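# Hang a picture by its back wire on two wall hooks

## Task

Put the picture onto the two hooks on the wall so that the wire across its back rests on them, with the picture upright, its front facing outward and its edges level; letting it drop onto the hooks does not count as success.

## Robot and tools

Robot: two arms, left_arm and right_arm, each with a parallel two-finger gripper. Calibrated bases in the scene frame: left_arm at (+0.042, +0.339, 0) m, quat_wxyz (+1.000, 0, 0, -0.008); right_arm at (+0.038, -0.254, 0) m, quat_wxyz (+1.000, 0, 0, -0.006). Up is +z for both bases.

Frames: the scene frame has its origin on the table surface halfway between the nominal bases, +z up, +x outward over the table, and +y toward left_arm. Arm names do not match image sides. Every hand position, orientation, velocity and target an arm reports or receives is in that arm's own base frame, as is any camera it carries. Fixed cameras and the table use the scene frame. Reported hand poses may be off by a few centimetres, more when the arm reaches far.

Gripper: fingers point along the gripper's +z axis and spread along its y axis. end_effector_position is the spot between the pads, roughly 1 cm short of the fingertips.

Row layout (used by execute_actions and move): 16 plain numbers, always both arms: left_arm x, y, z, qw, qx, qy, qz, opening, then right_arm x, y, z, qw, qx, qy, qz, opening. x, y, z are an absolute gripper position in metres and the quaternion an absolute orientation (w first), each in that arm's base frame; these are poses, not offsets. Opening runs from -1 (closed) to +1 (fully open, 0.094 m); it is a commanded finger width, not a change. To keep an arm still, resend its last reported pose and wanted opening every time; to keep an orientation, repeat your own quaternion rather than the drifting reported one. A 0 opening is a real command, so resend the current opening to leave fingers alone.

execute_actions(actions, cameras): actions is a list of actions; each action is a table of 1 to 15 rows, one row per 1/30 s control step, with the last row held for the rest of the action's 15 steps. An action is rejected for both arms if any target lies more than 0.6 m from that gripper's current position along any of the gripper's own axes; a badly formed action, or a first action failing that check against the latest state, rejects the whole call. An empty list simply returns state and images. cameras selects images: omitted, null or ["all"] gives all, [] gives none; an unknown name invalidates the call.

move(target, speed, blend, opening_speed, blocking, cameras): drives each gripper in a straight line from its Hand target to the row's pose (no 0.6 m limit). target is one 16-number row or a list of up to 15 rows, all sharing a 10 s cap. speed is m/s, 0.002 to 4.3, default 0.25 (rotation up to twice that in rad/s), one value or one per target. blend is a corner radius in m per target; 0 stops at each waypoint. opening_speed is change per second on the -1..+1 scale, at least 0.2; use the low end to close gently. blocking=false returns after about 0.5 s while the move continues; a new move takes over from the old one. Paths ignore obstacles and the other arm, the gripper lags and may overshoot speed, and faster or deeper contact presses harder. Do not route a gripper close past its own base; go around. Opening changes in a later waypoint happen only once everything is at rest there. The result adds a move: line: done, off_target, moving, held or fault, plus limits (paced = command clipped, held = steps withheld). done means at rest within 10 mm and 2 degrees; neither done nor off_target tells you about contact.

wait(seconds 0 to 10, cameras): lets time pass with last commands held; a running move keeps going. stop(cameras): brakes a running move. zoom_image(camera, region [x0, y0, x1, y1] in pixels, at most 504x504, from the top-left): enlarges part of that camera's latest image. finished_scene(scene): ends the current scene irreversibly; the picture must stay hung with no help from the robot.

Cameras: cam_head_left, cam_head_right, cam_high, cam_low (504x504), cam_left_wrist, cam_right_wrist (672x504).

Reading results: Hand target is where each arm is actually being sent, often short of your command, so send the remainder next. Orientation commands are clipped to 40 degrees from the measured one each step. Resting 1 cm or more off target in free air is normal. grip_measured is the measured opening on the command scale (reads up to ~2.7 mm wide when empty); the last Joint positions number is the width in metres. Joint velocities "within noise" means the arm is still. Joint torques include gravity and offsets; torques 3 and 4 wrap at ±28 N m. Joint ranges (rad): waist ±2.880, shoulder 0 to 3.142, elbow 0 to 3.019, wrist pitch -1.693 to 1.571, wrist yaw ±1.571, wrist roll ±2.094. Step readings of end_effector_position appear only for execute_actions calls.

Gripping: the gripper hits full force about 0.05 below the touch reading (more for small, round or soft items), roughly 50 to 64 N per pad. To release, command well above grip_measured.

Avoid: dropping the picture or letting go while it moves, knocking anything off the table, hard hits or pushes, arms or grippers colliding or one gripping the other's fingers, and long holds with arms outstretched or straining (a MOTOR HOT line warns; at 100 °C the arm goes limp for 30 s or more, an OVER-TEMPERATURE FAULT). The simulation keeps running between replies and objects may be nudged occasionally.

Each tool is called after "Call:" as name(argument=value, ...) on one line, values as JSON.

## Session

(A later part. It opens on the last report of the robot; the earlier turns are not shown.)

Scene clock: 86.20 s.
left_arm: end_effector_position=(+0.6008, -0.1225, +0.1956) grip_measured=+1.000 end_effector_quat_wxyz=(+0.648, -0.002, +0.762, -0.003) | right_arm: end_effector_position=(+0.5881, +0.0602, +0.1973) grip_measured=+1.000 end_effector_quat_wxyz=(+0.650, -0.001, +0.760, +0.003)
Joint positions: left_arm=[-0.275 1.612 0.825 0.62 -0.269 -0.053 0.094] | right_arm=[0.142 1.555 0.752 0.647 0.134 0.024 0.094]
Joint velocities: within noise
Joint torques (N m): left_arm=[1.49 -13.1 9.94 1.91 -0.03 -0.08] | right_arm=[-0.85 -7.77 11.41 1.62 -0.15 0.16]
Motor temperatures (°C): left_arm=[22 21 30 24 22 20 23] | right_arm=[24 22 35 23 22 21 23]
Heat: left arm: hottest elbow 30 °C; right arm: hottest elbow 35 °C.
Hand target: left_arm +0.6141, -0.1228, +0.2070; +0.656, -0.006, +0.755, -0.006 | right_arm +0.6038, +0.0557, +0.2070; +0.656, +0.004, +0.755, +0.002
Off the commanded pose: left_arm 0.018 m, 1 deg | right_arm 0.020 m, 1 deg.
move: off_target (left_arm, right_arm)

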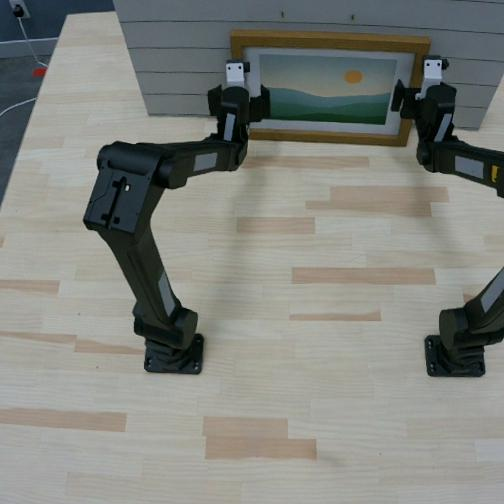

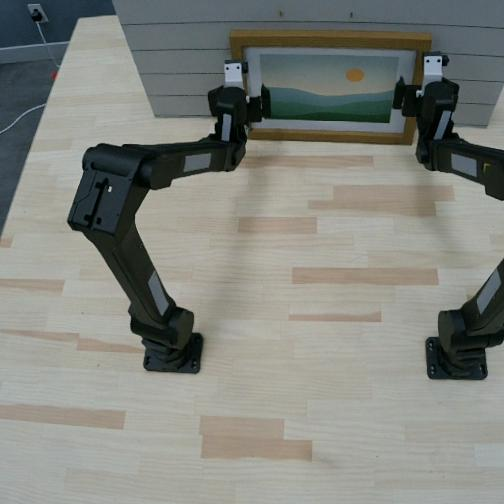

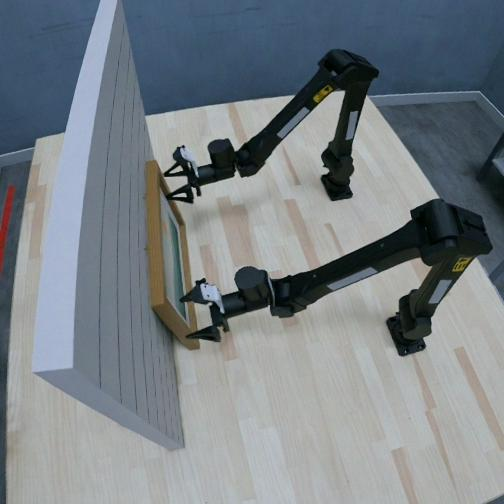

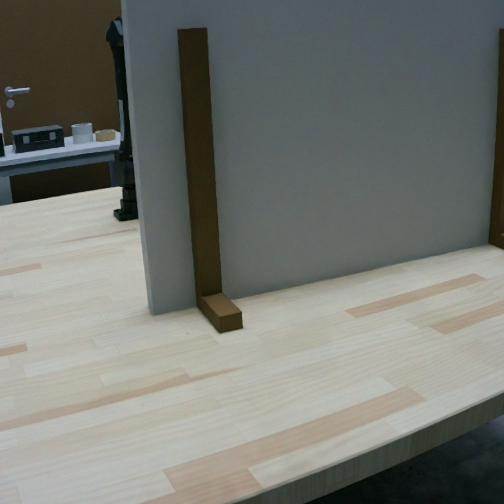

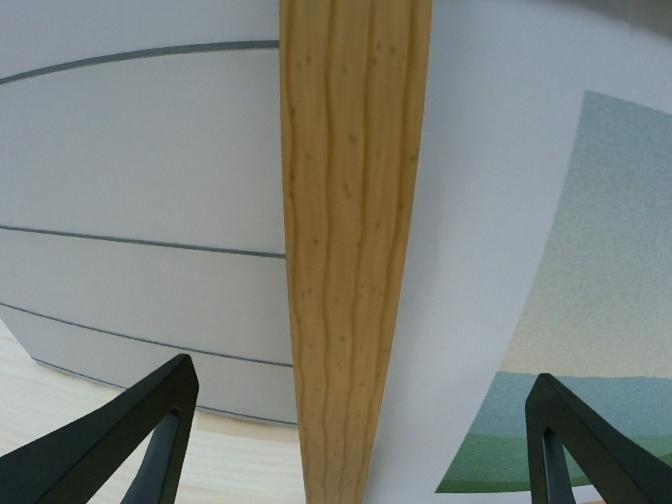

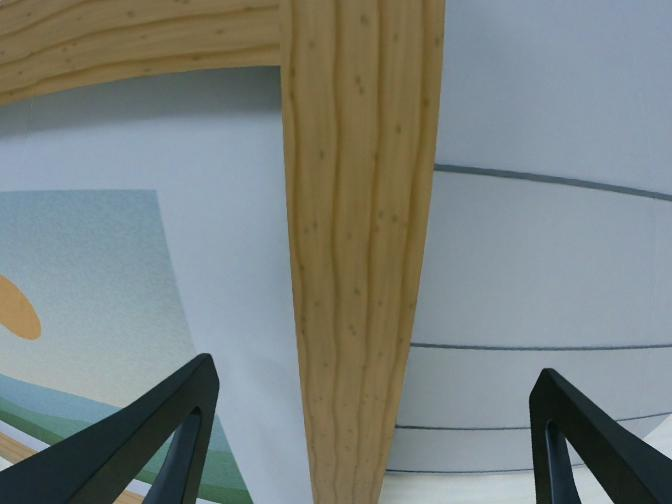

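Call:
move(target=[0.63, -0.122, 0.206, 0.656, -0.006, 0.755, -0.006, 1, 0.62, 0.057, 0.203, 0.656, 0.004, 0.755, 0.002, 1], speed=0.05)

Call:
zoom_image(camera="cam_high", region=[130, 230, 250, 380])

Call:
zoom_image(camera="cam_head_left", region=[200, 0, 450, 160])

Scene clock: 96.13 s.
left_arm: end_effector_position=(+0.6156, -0.1223, +0.1949) grip_measured=+1.000 end_effector_quat_wxyz=(+0.648, -0.002, +0.761, -0.004) | right_arm: end_effector_position=(+0.5976, +0.0615, +0.1945) grip_measured=+1.000 end_effector_quat_wxyz=(+0.650, -0.002, +0.760, +0.005)
Joint positions: left_arm=[-0.265 1.644 0.865 0.614 -0.258 -0.053 0.094] | right_arm=[0.14 1.582 0.777 0.647 0.129 0.025 0.094]
Joint velocities: within noise
Joint torques (N m): left_arm=[1.08 -13.86 10.32 2.06 -0.08 -0.05] | right_arm=[-0.91 -7.06 12.49 1.76 -0.02 0.18]
Motor temperatures (°C): left_arm=[22 22 31 24 22 20 23] | right_arm=[24 22 35 23 22 21 23]
Heat: left arm: hottest elbow 31 °C; right arm: hottest elbow 35 °C.
Hand target: left_arm +0.6291, -0.1218, +0.2062; +0.656, -0.006, +0.755, -0.006 | right_arm +0.6183, +0.0568, +0.2030; +0.656, +0.004, +0.755, +0.002
Off the commanded pose: left_arm 0.018 m, 1 deg | right_arm 0.024 m, 1 deg.
move: off_target (left_arm, right_arm)

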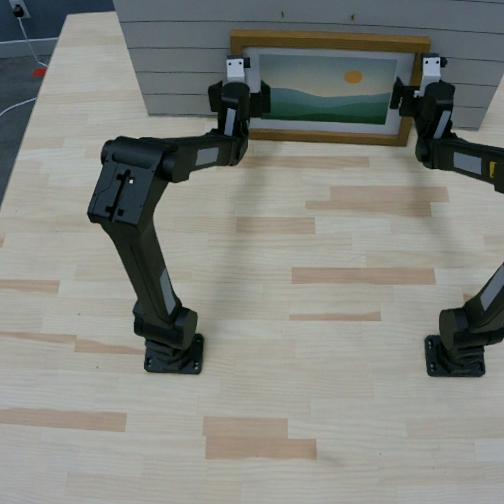

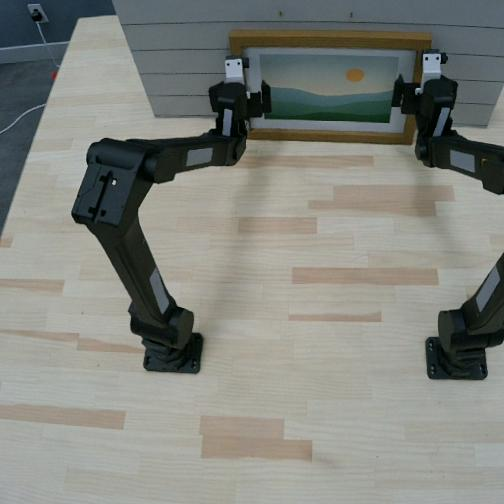

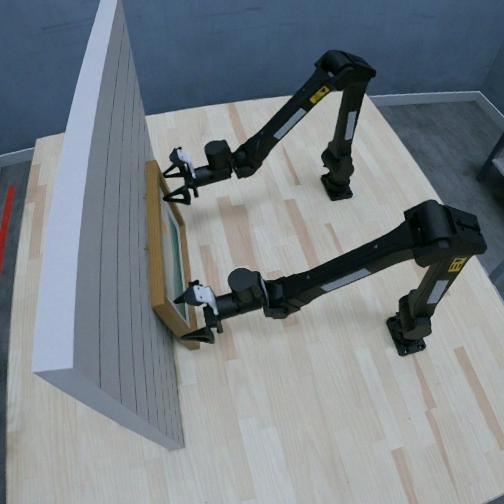

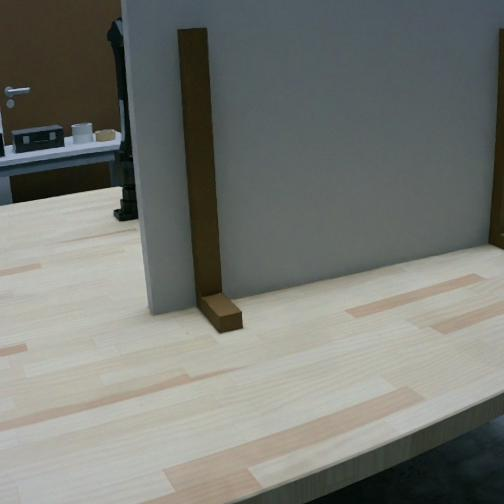

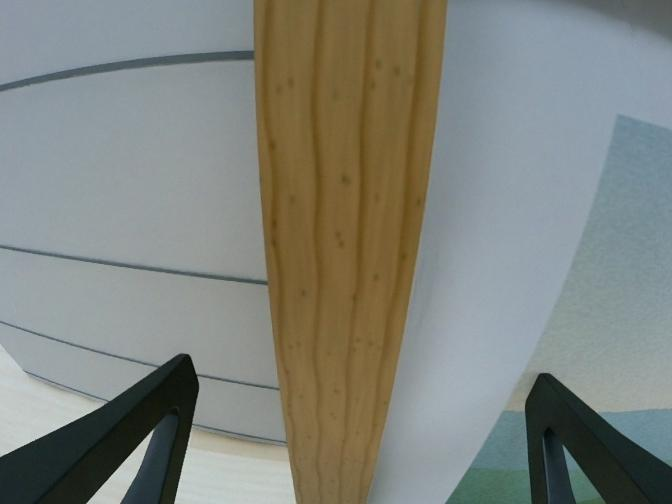

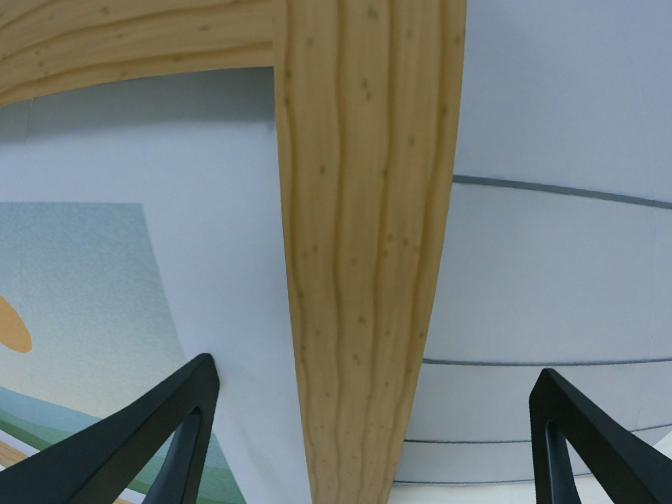

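Scaled by 3.360 from the camera's 504x504 image, which has a finer 720x720 frame.

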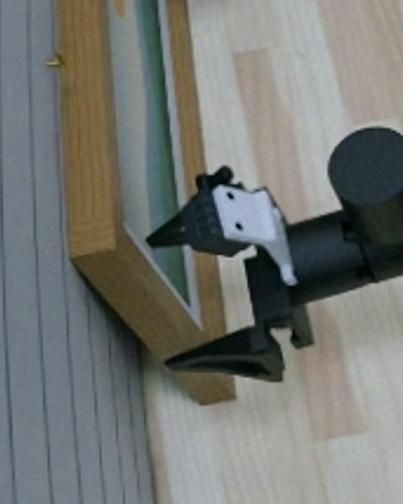

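Scaled by 2.016 from the camera's 504x504 image, which has a finer 720x720 frame.

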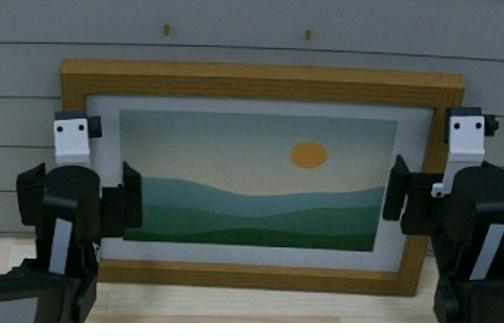

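Call:
move(target=[0.63, -0.116, 0.206, 0.656, -0.006, 0.755, -0.006, 0.2, 0.617, 0.060, 0.206, 0.656, 0.004, 0.755, 0.002, 0.2], speed=0.05, opening_speed=0.5, cameras=["cam_left_wrist","cam_right_wrist","cam_high"])

Scene clock: 104.90 s.
left_arm: end_effector_position=(+0.6172, -0.1164, +0.1949) grip_measured=+0.203 end_effector_quat_wxyz=(+0.648, -0.003, +0.762, -0.005) | right_arm: end_effector_position=(+0.5973, +0.0660, +0.1935) grip_measured=+0.204 end_effector_quat_wxyz=(+0.648, -0.007, +0.762, +0.009)
Joint positions: left_arm=[-0.252 1.644 0.865 0.613 -0.246 -0.053 0.057] | right_arm=[0.145 1.583 0.778 0.643 0.121 0.025 0.057]
Joint velocities: within noise
Joint torques (N m): left_arm=[1.44 -14.04 9.8 2.06 -0.03 -0.03] | right_arm=[-0.91 -8 12.07 1.61 0.66 0.18]
Motor temperatures (°C): left_arm=[22 22 31 24 22 20 23] | right_arm=[24 22 36 23 22 21 23]
Heat: left arm: hottest elbow 31 °C; right arm: hottest elbow 36 °C.
Hand target: left_arm +0.6292, -0.1157, +0.2062; +0.656, -0.006, +0.755, -0.006 | right_arm +0.6154, +0.0598, +0.2060; +0.656, +0.004, +0.755, +0.002
Off the commanded pose: left_arm 0.017 m, 1 deg | right_arm 0.024 m, 2 deg.
move: off_target (left_arm, right_arm)
Images, in order (width x height): cam_high 504x504, cam_left_wrist 672x504, cam_right_wrist 672x504.

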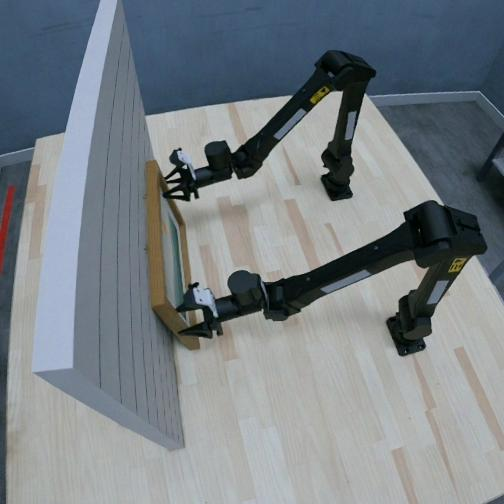

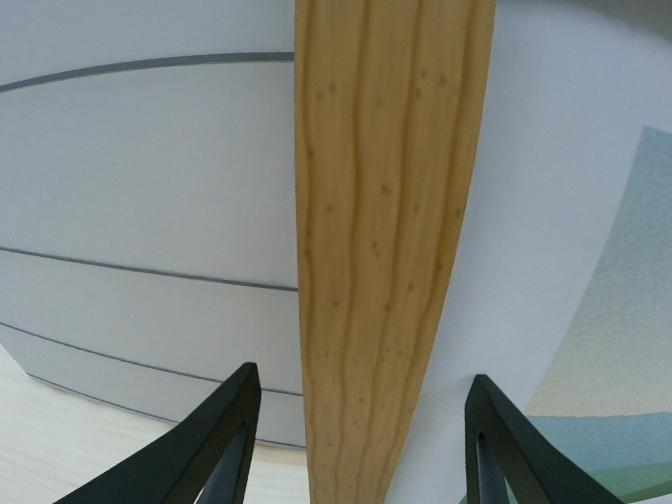

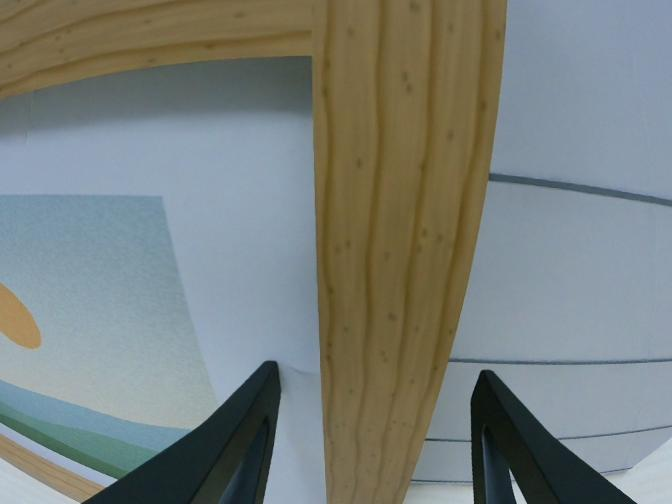

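Call:
move(target=[0.629, -0.116, 0.206, 0.656, -0.006, 0.755, -0.006, -0.25, 0.612, 0.057, 0.206, 0.656, 0.004, 0.755, 0.002, -0.25], speed=0.05, opening_speed=0.3, cameras=["cam_left_wrist","cam_right_wrist","cam_high"])

Scene clock: 110.47 s.
left_arm: end_effector_position=(+0.6172, -0.1164, +0.1949) grip_measured=-0.247 end_effector_quat_wxyz=(+0.648, -0.003, +0.762, -0.005) | right_arm: end_effector_position=(+0.5972, +0.0682, +0.1935) grip_measured=-0.246 end_effector_quat_wxyz=(+0.648, -0.009, +0.762, +0.012)
Joint positions: left_arm=[-0.252 1.644 0.865 0.613 -0.246 -0.053 0.035] | right_arm=[0.147 1.583 0.778 0.643 0.115 0.025 0.035]
Joint velocities: within noise
Joint torques (N m): left_arm=[1.44 -14.21 9.57 2.26 -0.07 -0.07] | right_arm=[-1.49 -8.7 10.88 1.74 0.71 0.17]
Motor temperatures (°C): left_arm=[22 22 30 24 22 20 23] | right_arm=[24 22 36 23 23 21 23]
Heat: left arm: hottest elbow 30 °C; right arm: hottest elbow 36 °C.
Hand target: left_arm +0.6283, -0.1158, +0.2062; +0.656, -0.006, +0.755, -0.006 | right_arm +0.6109, +0.0568, +0.2060; +0.656, +0.004, +0.755, +0.002
Off the commanded pose: left_arm 0.016 m, 1 deg | right_arm 0.022 m, 2 deg.
move: off_target (left_arm, right_arm)
Images, in order (width x height): cam_high 504x504, cam_left_wrist 672x504, cam_right_wrist 672x504.

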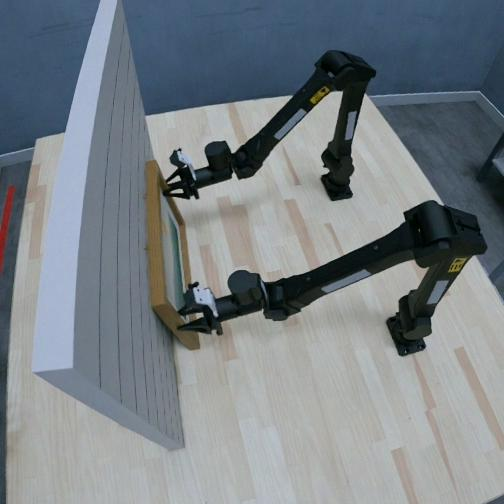

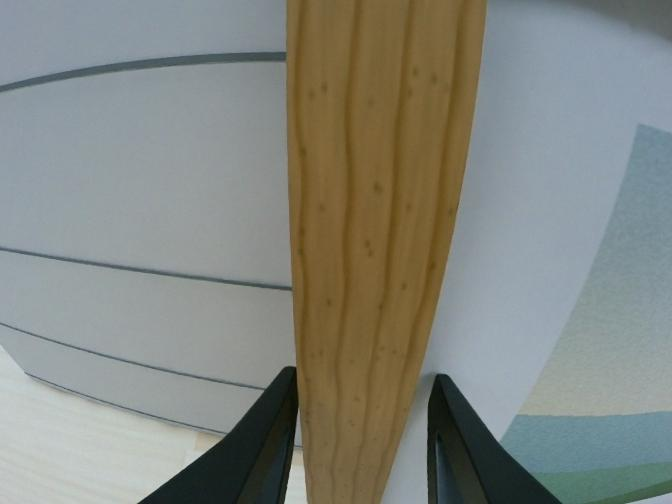

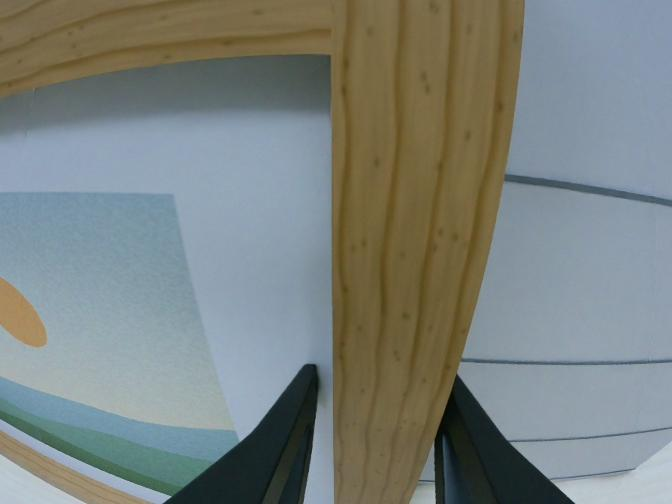

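Call:
move(target=[0.628, -0.116, 0.206, 0.656, -0.006, 0.755, -0.006, -0.25, 0.604, 0.053, 0.206, 0.656, 0.010, 0.755, -0.004, -0.15], speed=0.05, opening_speed=0.3, cameras=["cam_left_wrist","cam_right_wrist","cam_high"])

Scene clock: 115.90 s.
left_arm: end_effector_position=(+0.6172, -0.1164, +0.1949) grip_measured=-0.248 end_effector_quat_wxyz=(+0.648, -0.003, +0.762, -0.005) | right_arm: end_effector_position=(+0.5972, +0.0660, +0.1940) grip_measured=-0.153 end_effector_quat_wxyz=(+0.648, -0.005, +0.761, +0.007)
Joint positions: left_arm=[-0.252 1.644 0.865 0.613 -0.246 -0.053 0.035] | right_arm=[0.147 1.582 0.778 0.643 0.127 0.025 0.04]
Joint velocities: within noise
Joint torques (N m): left_arm=[1.26 -13.98 9.4 2.14 -0.06 -0.05] | right_arm=[-1.55 -9.82 9.16 1.96 0.89 0.18]
Motor temperatures (°C): left_arm=[22 22 30 24 22 20 23] | right_arm=[24 23 35 23 23 21 23]
Heat: left arm: hottest elbow 30 °C; right arm: hottest elbow 35 °C.
Hand target: left_arm +0.6274, -0.1158, +0.2061; +0.656, -0.006, +0.755, -0.006 | right_arm +0.6034, +0.0529, +0.2060; +0.656, +0.010, +0.755, -0.004
Off the commanded pose: left_arm 0.015 m, 1 deg | right_arm 0.019 m, 2 deg.
move: off_target (left_arm, right_arm)
Images, in order (width x height): cam_high 504x504, cam_left_wrist 672x504, cam_right_wrist 672x504.

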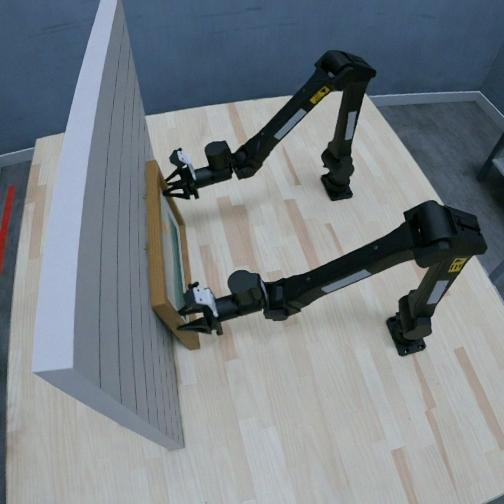

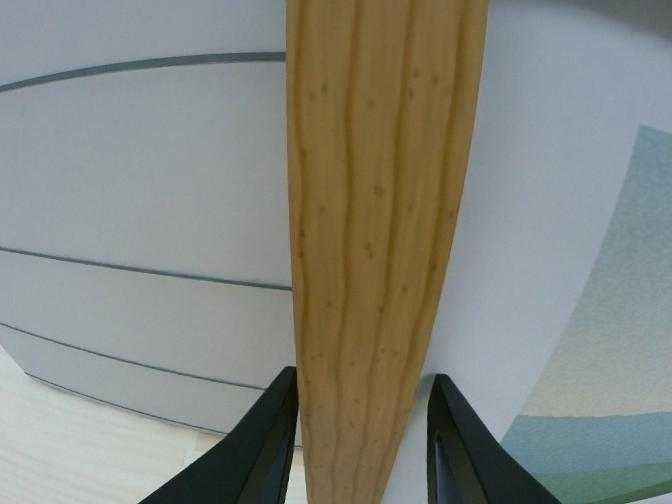

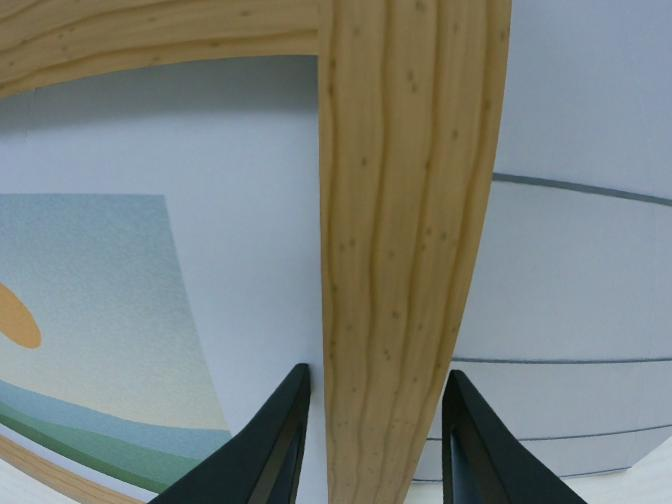

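Call:
move(target=[0.628, -0.116, 0.206, 0.656, -0.006, 0.755, -0.006, -0.65, 0.600, 0.053, 0.206, 0.656, 0.010, 0.755, -0.004, -0.65], speed=0.05, opening_speed=0.25)

Scene clock: 121.50 s.
left_arm: end_effector_position=(+0.6173, -0.1160, +0.1949) grip_measured=-0.494 end_effector_quat_wxyz=(+0.648, -0.004, +0.762, -0.005) | right_arm: end_effector_position=(+0.5970, +0.0645, +0.1958) grip_measured=-0.448 end_effector_quat_wxyz=(+0.650, -0.002, +0.760, +0.004)
Joint positions: left_arm=[-0.252 1.644 0.865 0.613 -0.246 -0.053 0.024] | right_arm=[0.148 1.579 0.778 0.643 0.138 0.025 0.026]
Joint velocities: within noise
Joint torques (N m): left_arm=[1.14 -14.04 9.4 2.18 -0.08 -0.01] | right_arm=[-1.44 -10.11 8.31 2.06 0.51 0.18]
Motor temperatures (°C): left_arm=[22 23 30 24 22 20 23] | right_arm=[24 23 35 23 23 21 23]
Heat: left arm: hottest elbow 30 °C; right arm: hottest elbow 35 °C.
Hand target: left_arm +0.6274, -0.1159, +0.2061; +0.656, -0.006, +0.755, -0.006 | right_arm +0.5998, +0.0530, +0.2059; +0.656, +0.010, +0.755, -0.004
Off the commanded pose: left_arm 0.015 m, 1 deg | right_arm 0.016 m, 2 deg.
move: off_target (left_arm, right_arm)

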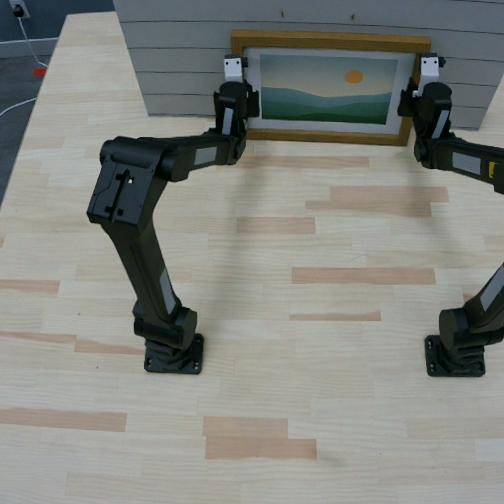

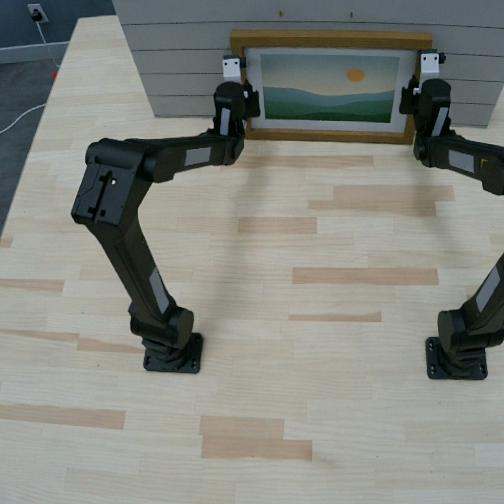

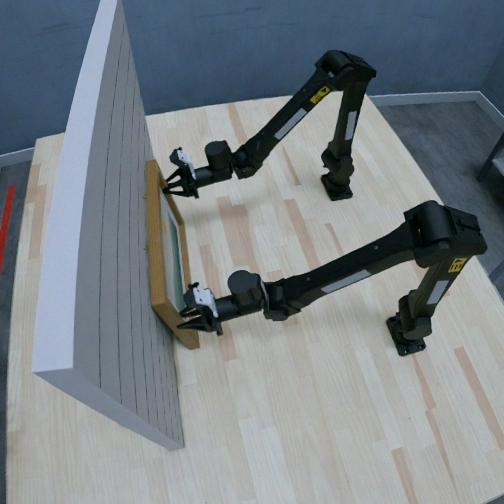

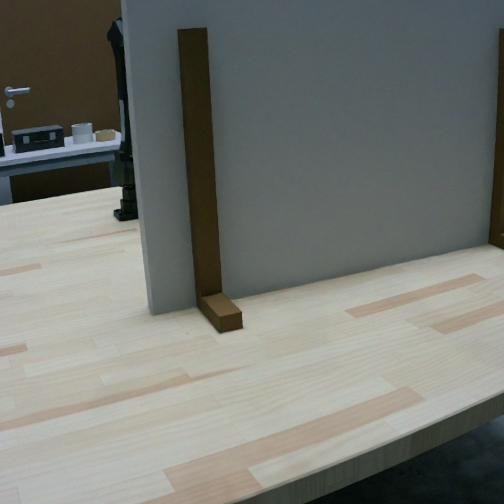

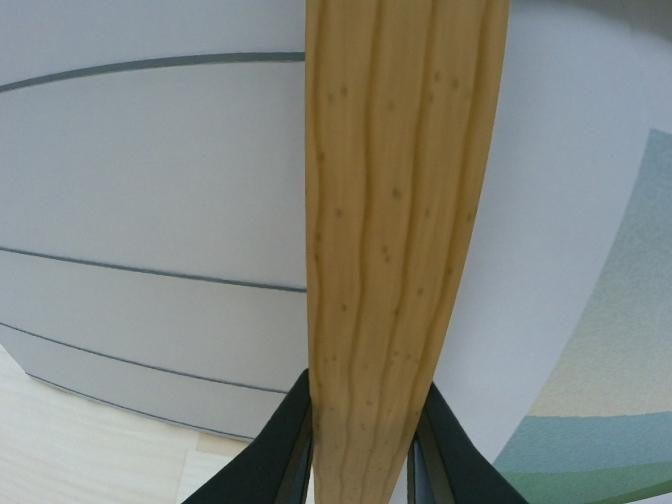

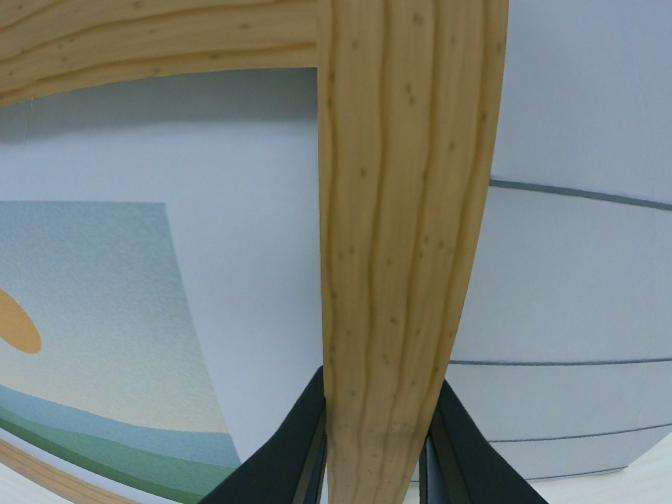

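Call:
move(target=[[0.612, -0.116, 0.23, 0.656, -0.006, 0.755, -0.006, -0.65, 0.585, 0.058, 0.23, 0.656, 0.006, 0.755, 0, -0.65],[0.590, -0.116, 0.26, 0.656, -0.006, 0.755, -0.006, -0.65, 0.563, 0.058, 0.26, 0.656, 0.006, 0.755, 0, -0.65]], speed=0.05)

Call:
zoom_image(camera="cam_high", region=[60, 130, 260, 400])

Call:
zoom_image(camera="cam_head_left", region=[200, 0, 450, 160])

Scene clock: 129.77 s.
left_arm: end_effector_position=(+0.5865, -0.1214, +0.2193) grip_measured=-0.495 end_effector_quat_wxyz=(+0.626, +0.006, +0.780, -0.006) | right_arm: end_effector_position=(+0.5632, +0.0588, +0.2227) grip_measured=-0.448 end_effector_quat_wxyz=(+0.627, +0.000, +0.779, -0.002)
Joint positions: left_arm=[-0.275 1.507 0.829 0.453 -0.251 -0.059 0.024] | right_arm=[0.15 1.414 0.736 0.461 0.15 0.03 0.026]
Joint velocities: within noise
Joint torques (N m): left_arm=[1.44 -16.79 9.31 3.02 -0.67 0] | right_arm=[0.15 -11.11 9.44 2.81 0.31 0.15]
Motor temperatures (°C): left_arm=[22 23 30 24 22 20 24] | right_arm=[24 23 34 23 23 21 24]
Heat: left arm: hottest elbow 30 °C; right arm: hottest elbow 34 °C.
Hand target: left_arm +0.5891, -0.1158, +0.2596; +0.656, -0.006, +0.755, -0.006 | right_arm +0.5626, +0.0579, +0.2595; +0.656, +0.006, +0.755, +0.000
Off the commanded pose: left_arm 0.041 m, 5 deg | right_arm 0.037 m, 4 deg.
move: off_target (left_arm, right_arm)

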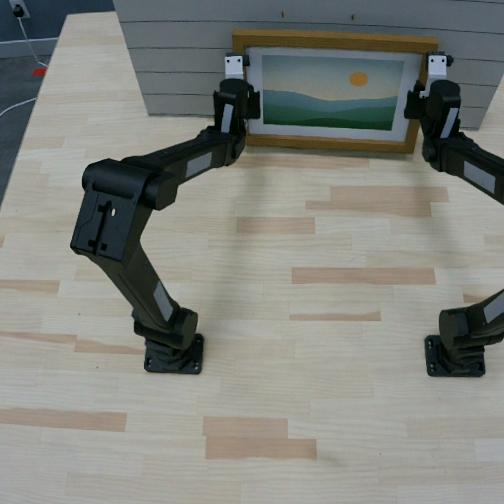

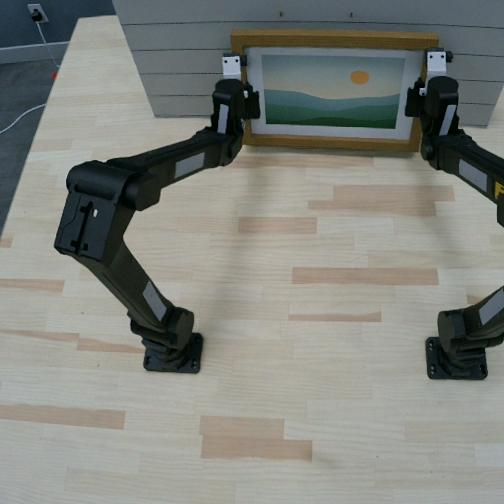

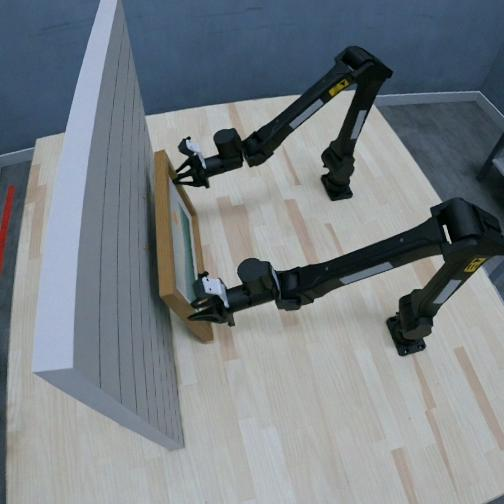

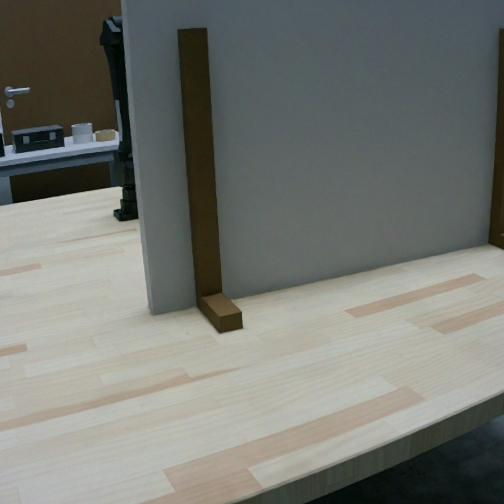

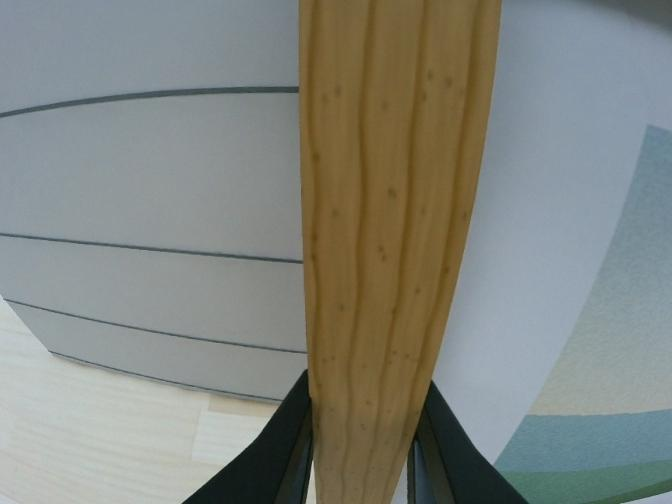

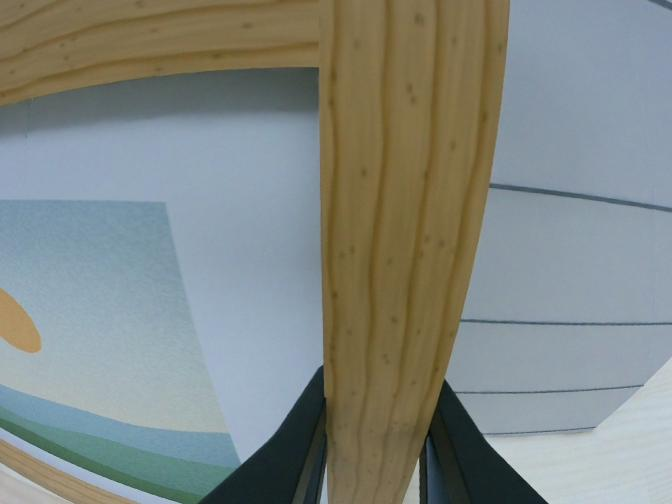

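Scaled by 1.867 from the camera's 504x504 image, which has a finer 720x720 frame.

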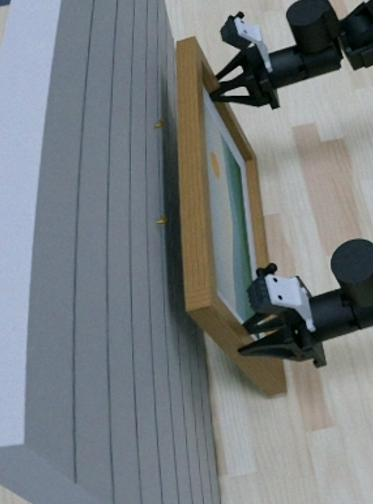

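Scaled by 2.016 from the camera's 504x504 image, which has a finer 720x720 frame.

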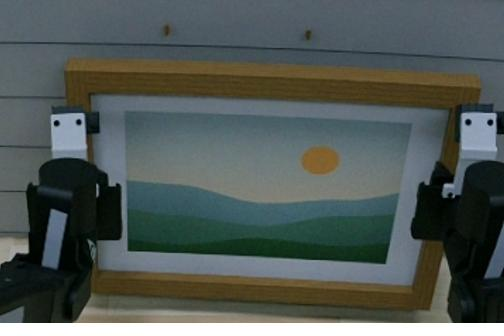

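Call:
move(target=[0.55, -0.116, 0.31, 0.766, -0.006, 0.643, -0.006, -0.65, 0.525, 0.058, 0.31, 0.766, 0.006, 0.643, 0, -0.65], speed=0.08)

Call:
zoom_image(camera="cam_high", region=[60, 130, 260, 400])

Call:
zoom_image(camera="cam_head_left", region=[200, 0, 450, 160])

Scene clock: 144.53 s.
left_arm: end_effector_position=(+0.5525, -0.1188, +0.2617) grip_measured=-0.495 end_effector_quat_wxyz=(+0.729, +0.000, +0.685, -0.006) | right_arm: end_effector_position=(+0.5285, +0.0610, +0.2636) grip_measured=-0.448 end_effector_quat_wxyz=(+0.727, -0.001, +0.687, +0.002)
Joint positions: left_arm=[-0.297 1.472 0.696 0.841 -0.288 0.011 0.024] | right_arm=[0.169 1.371 0.603 0.826 0.164 -0.008 0.026]
Joint velocities: within noise
Joint torques (N m): left_arm=[1.14 -15.85 8.57 4.63 -0.33 0.19] | right_arm=[0.15 -9.93 9.14 4.56 0.43 0.01]
Motor temperatures (°C): left_arm=[22 23 31 24 22 20 24] | right_arm=[24 23 34 23 23 21 24]
Heat: left arm: hottest elbow 31 °C; right arm: hottest elbow 34 °C.
Hand target: left_arm +0.5488, -0.1157, +0.3090; +0.766, -0.007, +0.643, -0.006 | right_arm +0.5240, +0.0579, +0.3089; +0.766, +0.006, +0.643, +0.000
Off the commanded pose: left_arm 0.048 m, 6 deg | right_arm 0.047 m, 7 deg.
move: off_target (left_arm, right_arm)

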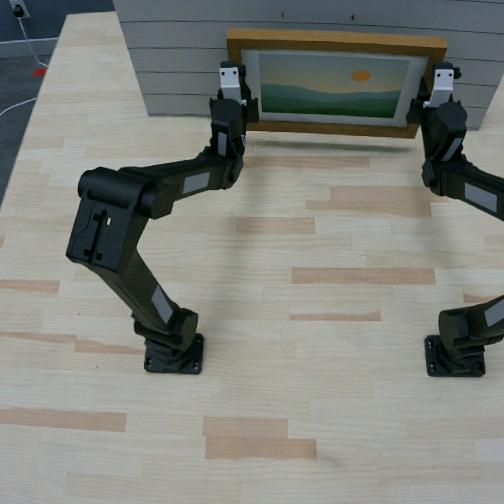

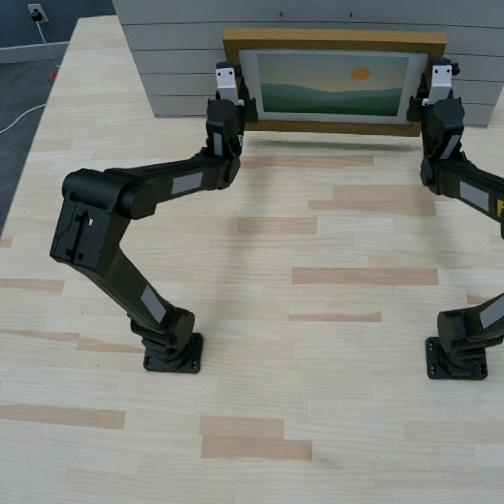

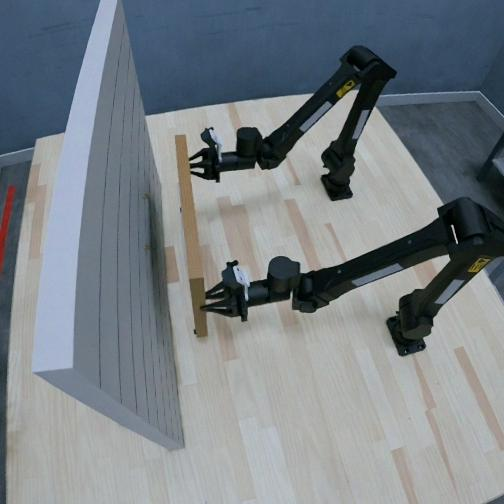

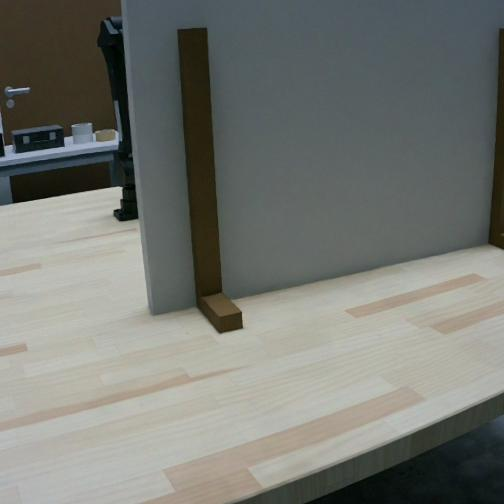

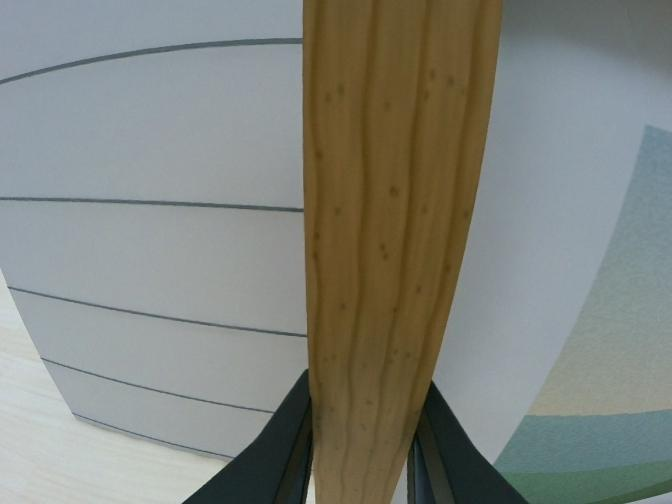

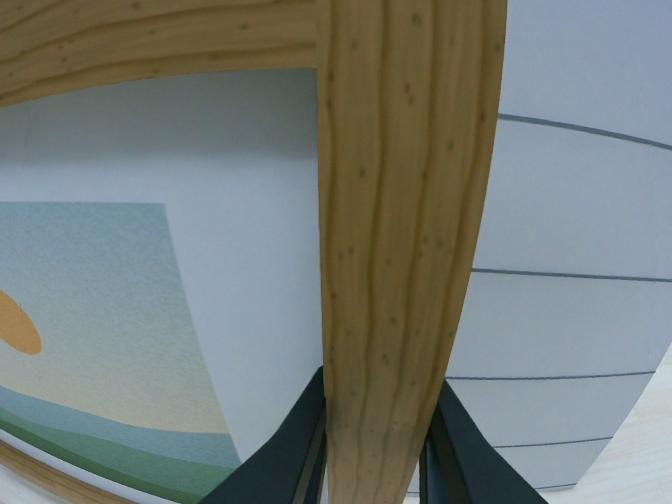

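Scaled by 1.867 from the camera's 504x504 image, which has a finer 720x720 frame.

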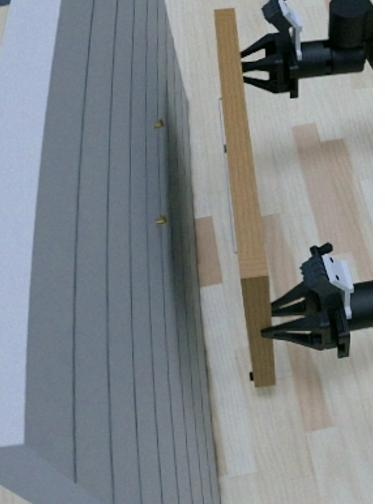

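Scaled by 2.016 from the camera's 504x504 image, which has a finer 720x720 frame.

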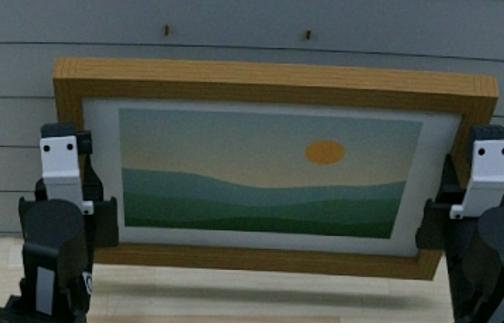

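Call:
zoom_image(camera="cam_high", region=[130, 120, 230, 240])

Call:
zoom_image(camera="cam_high", region=[130, 230, 230, 350])

Scaled by 4.200 from the camera's 504x504 image, which has a finer 720x720 frame.

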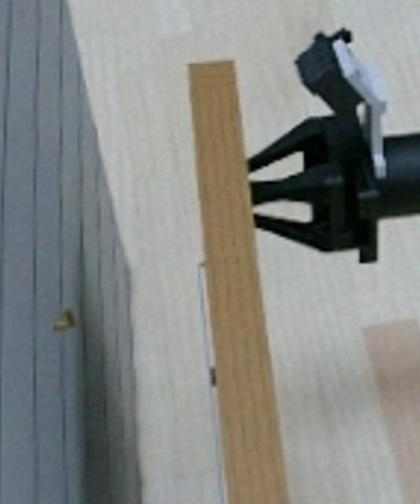

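Scaled by 4.200 from the camera's 504x504 image, which has a finer 720x720 frame.

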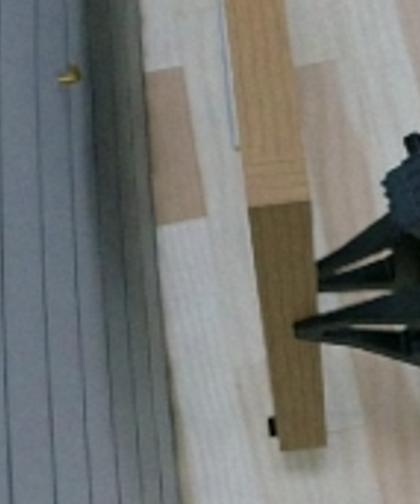

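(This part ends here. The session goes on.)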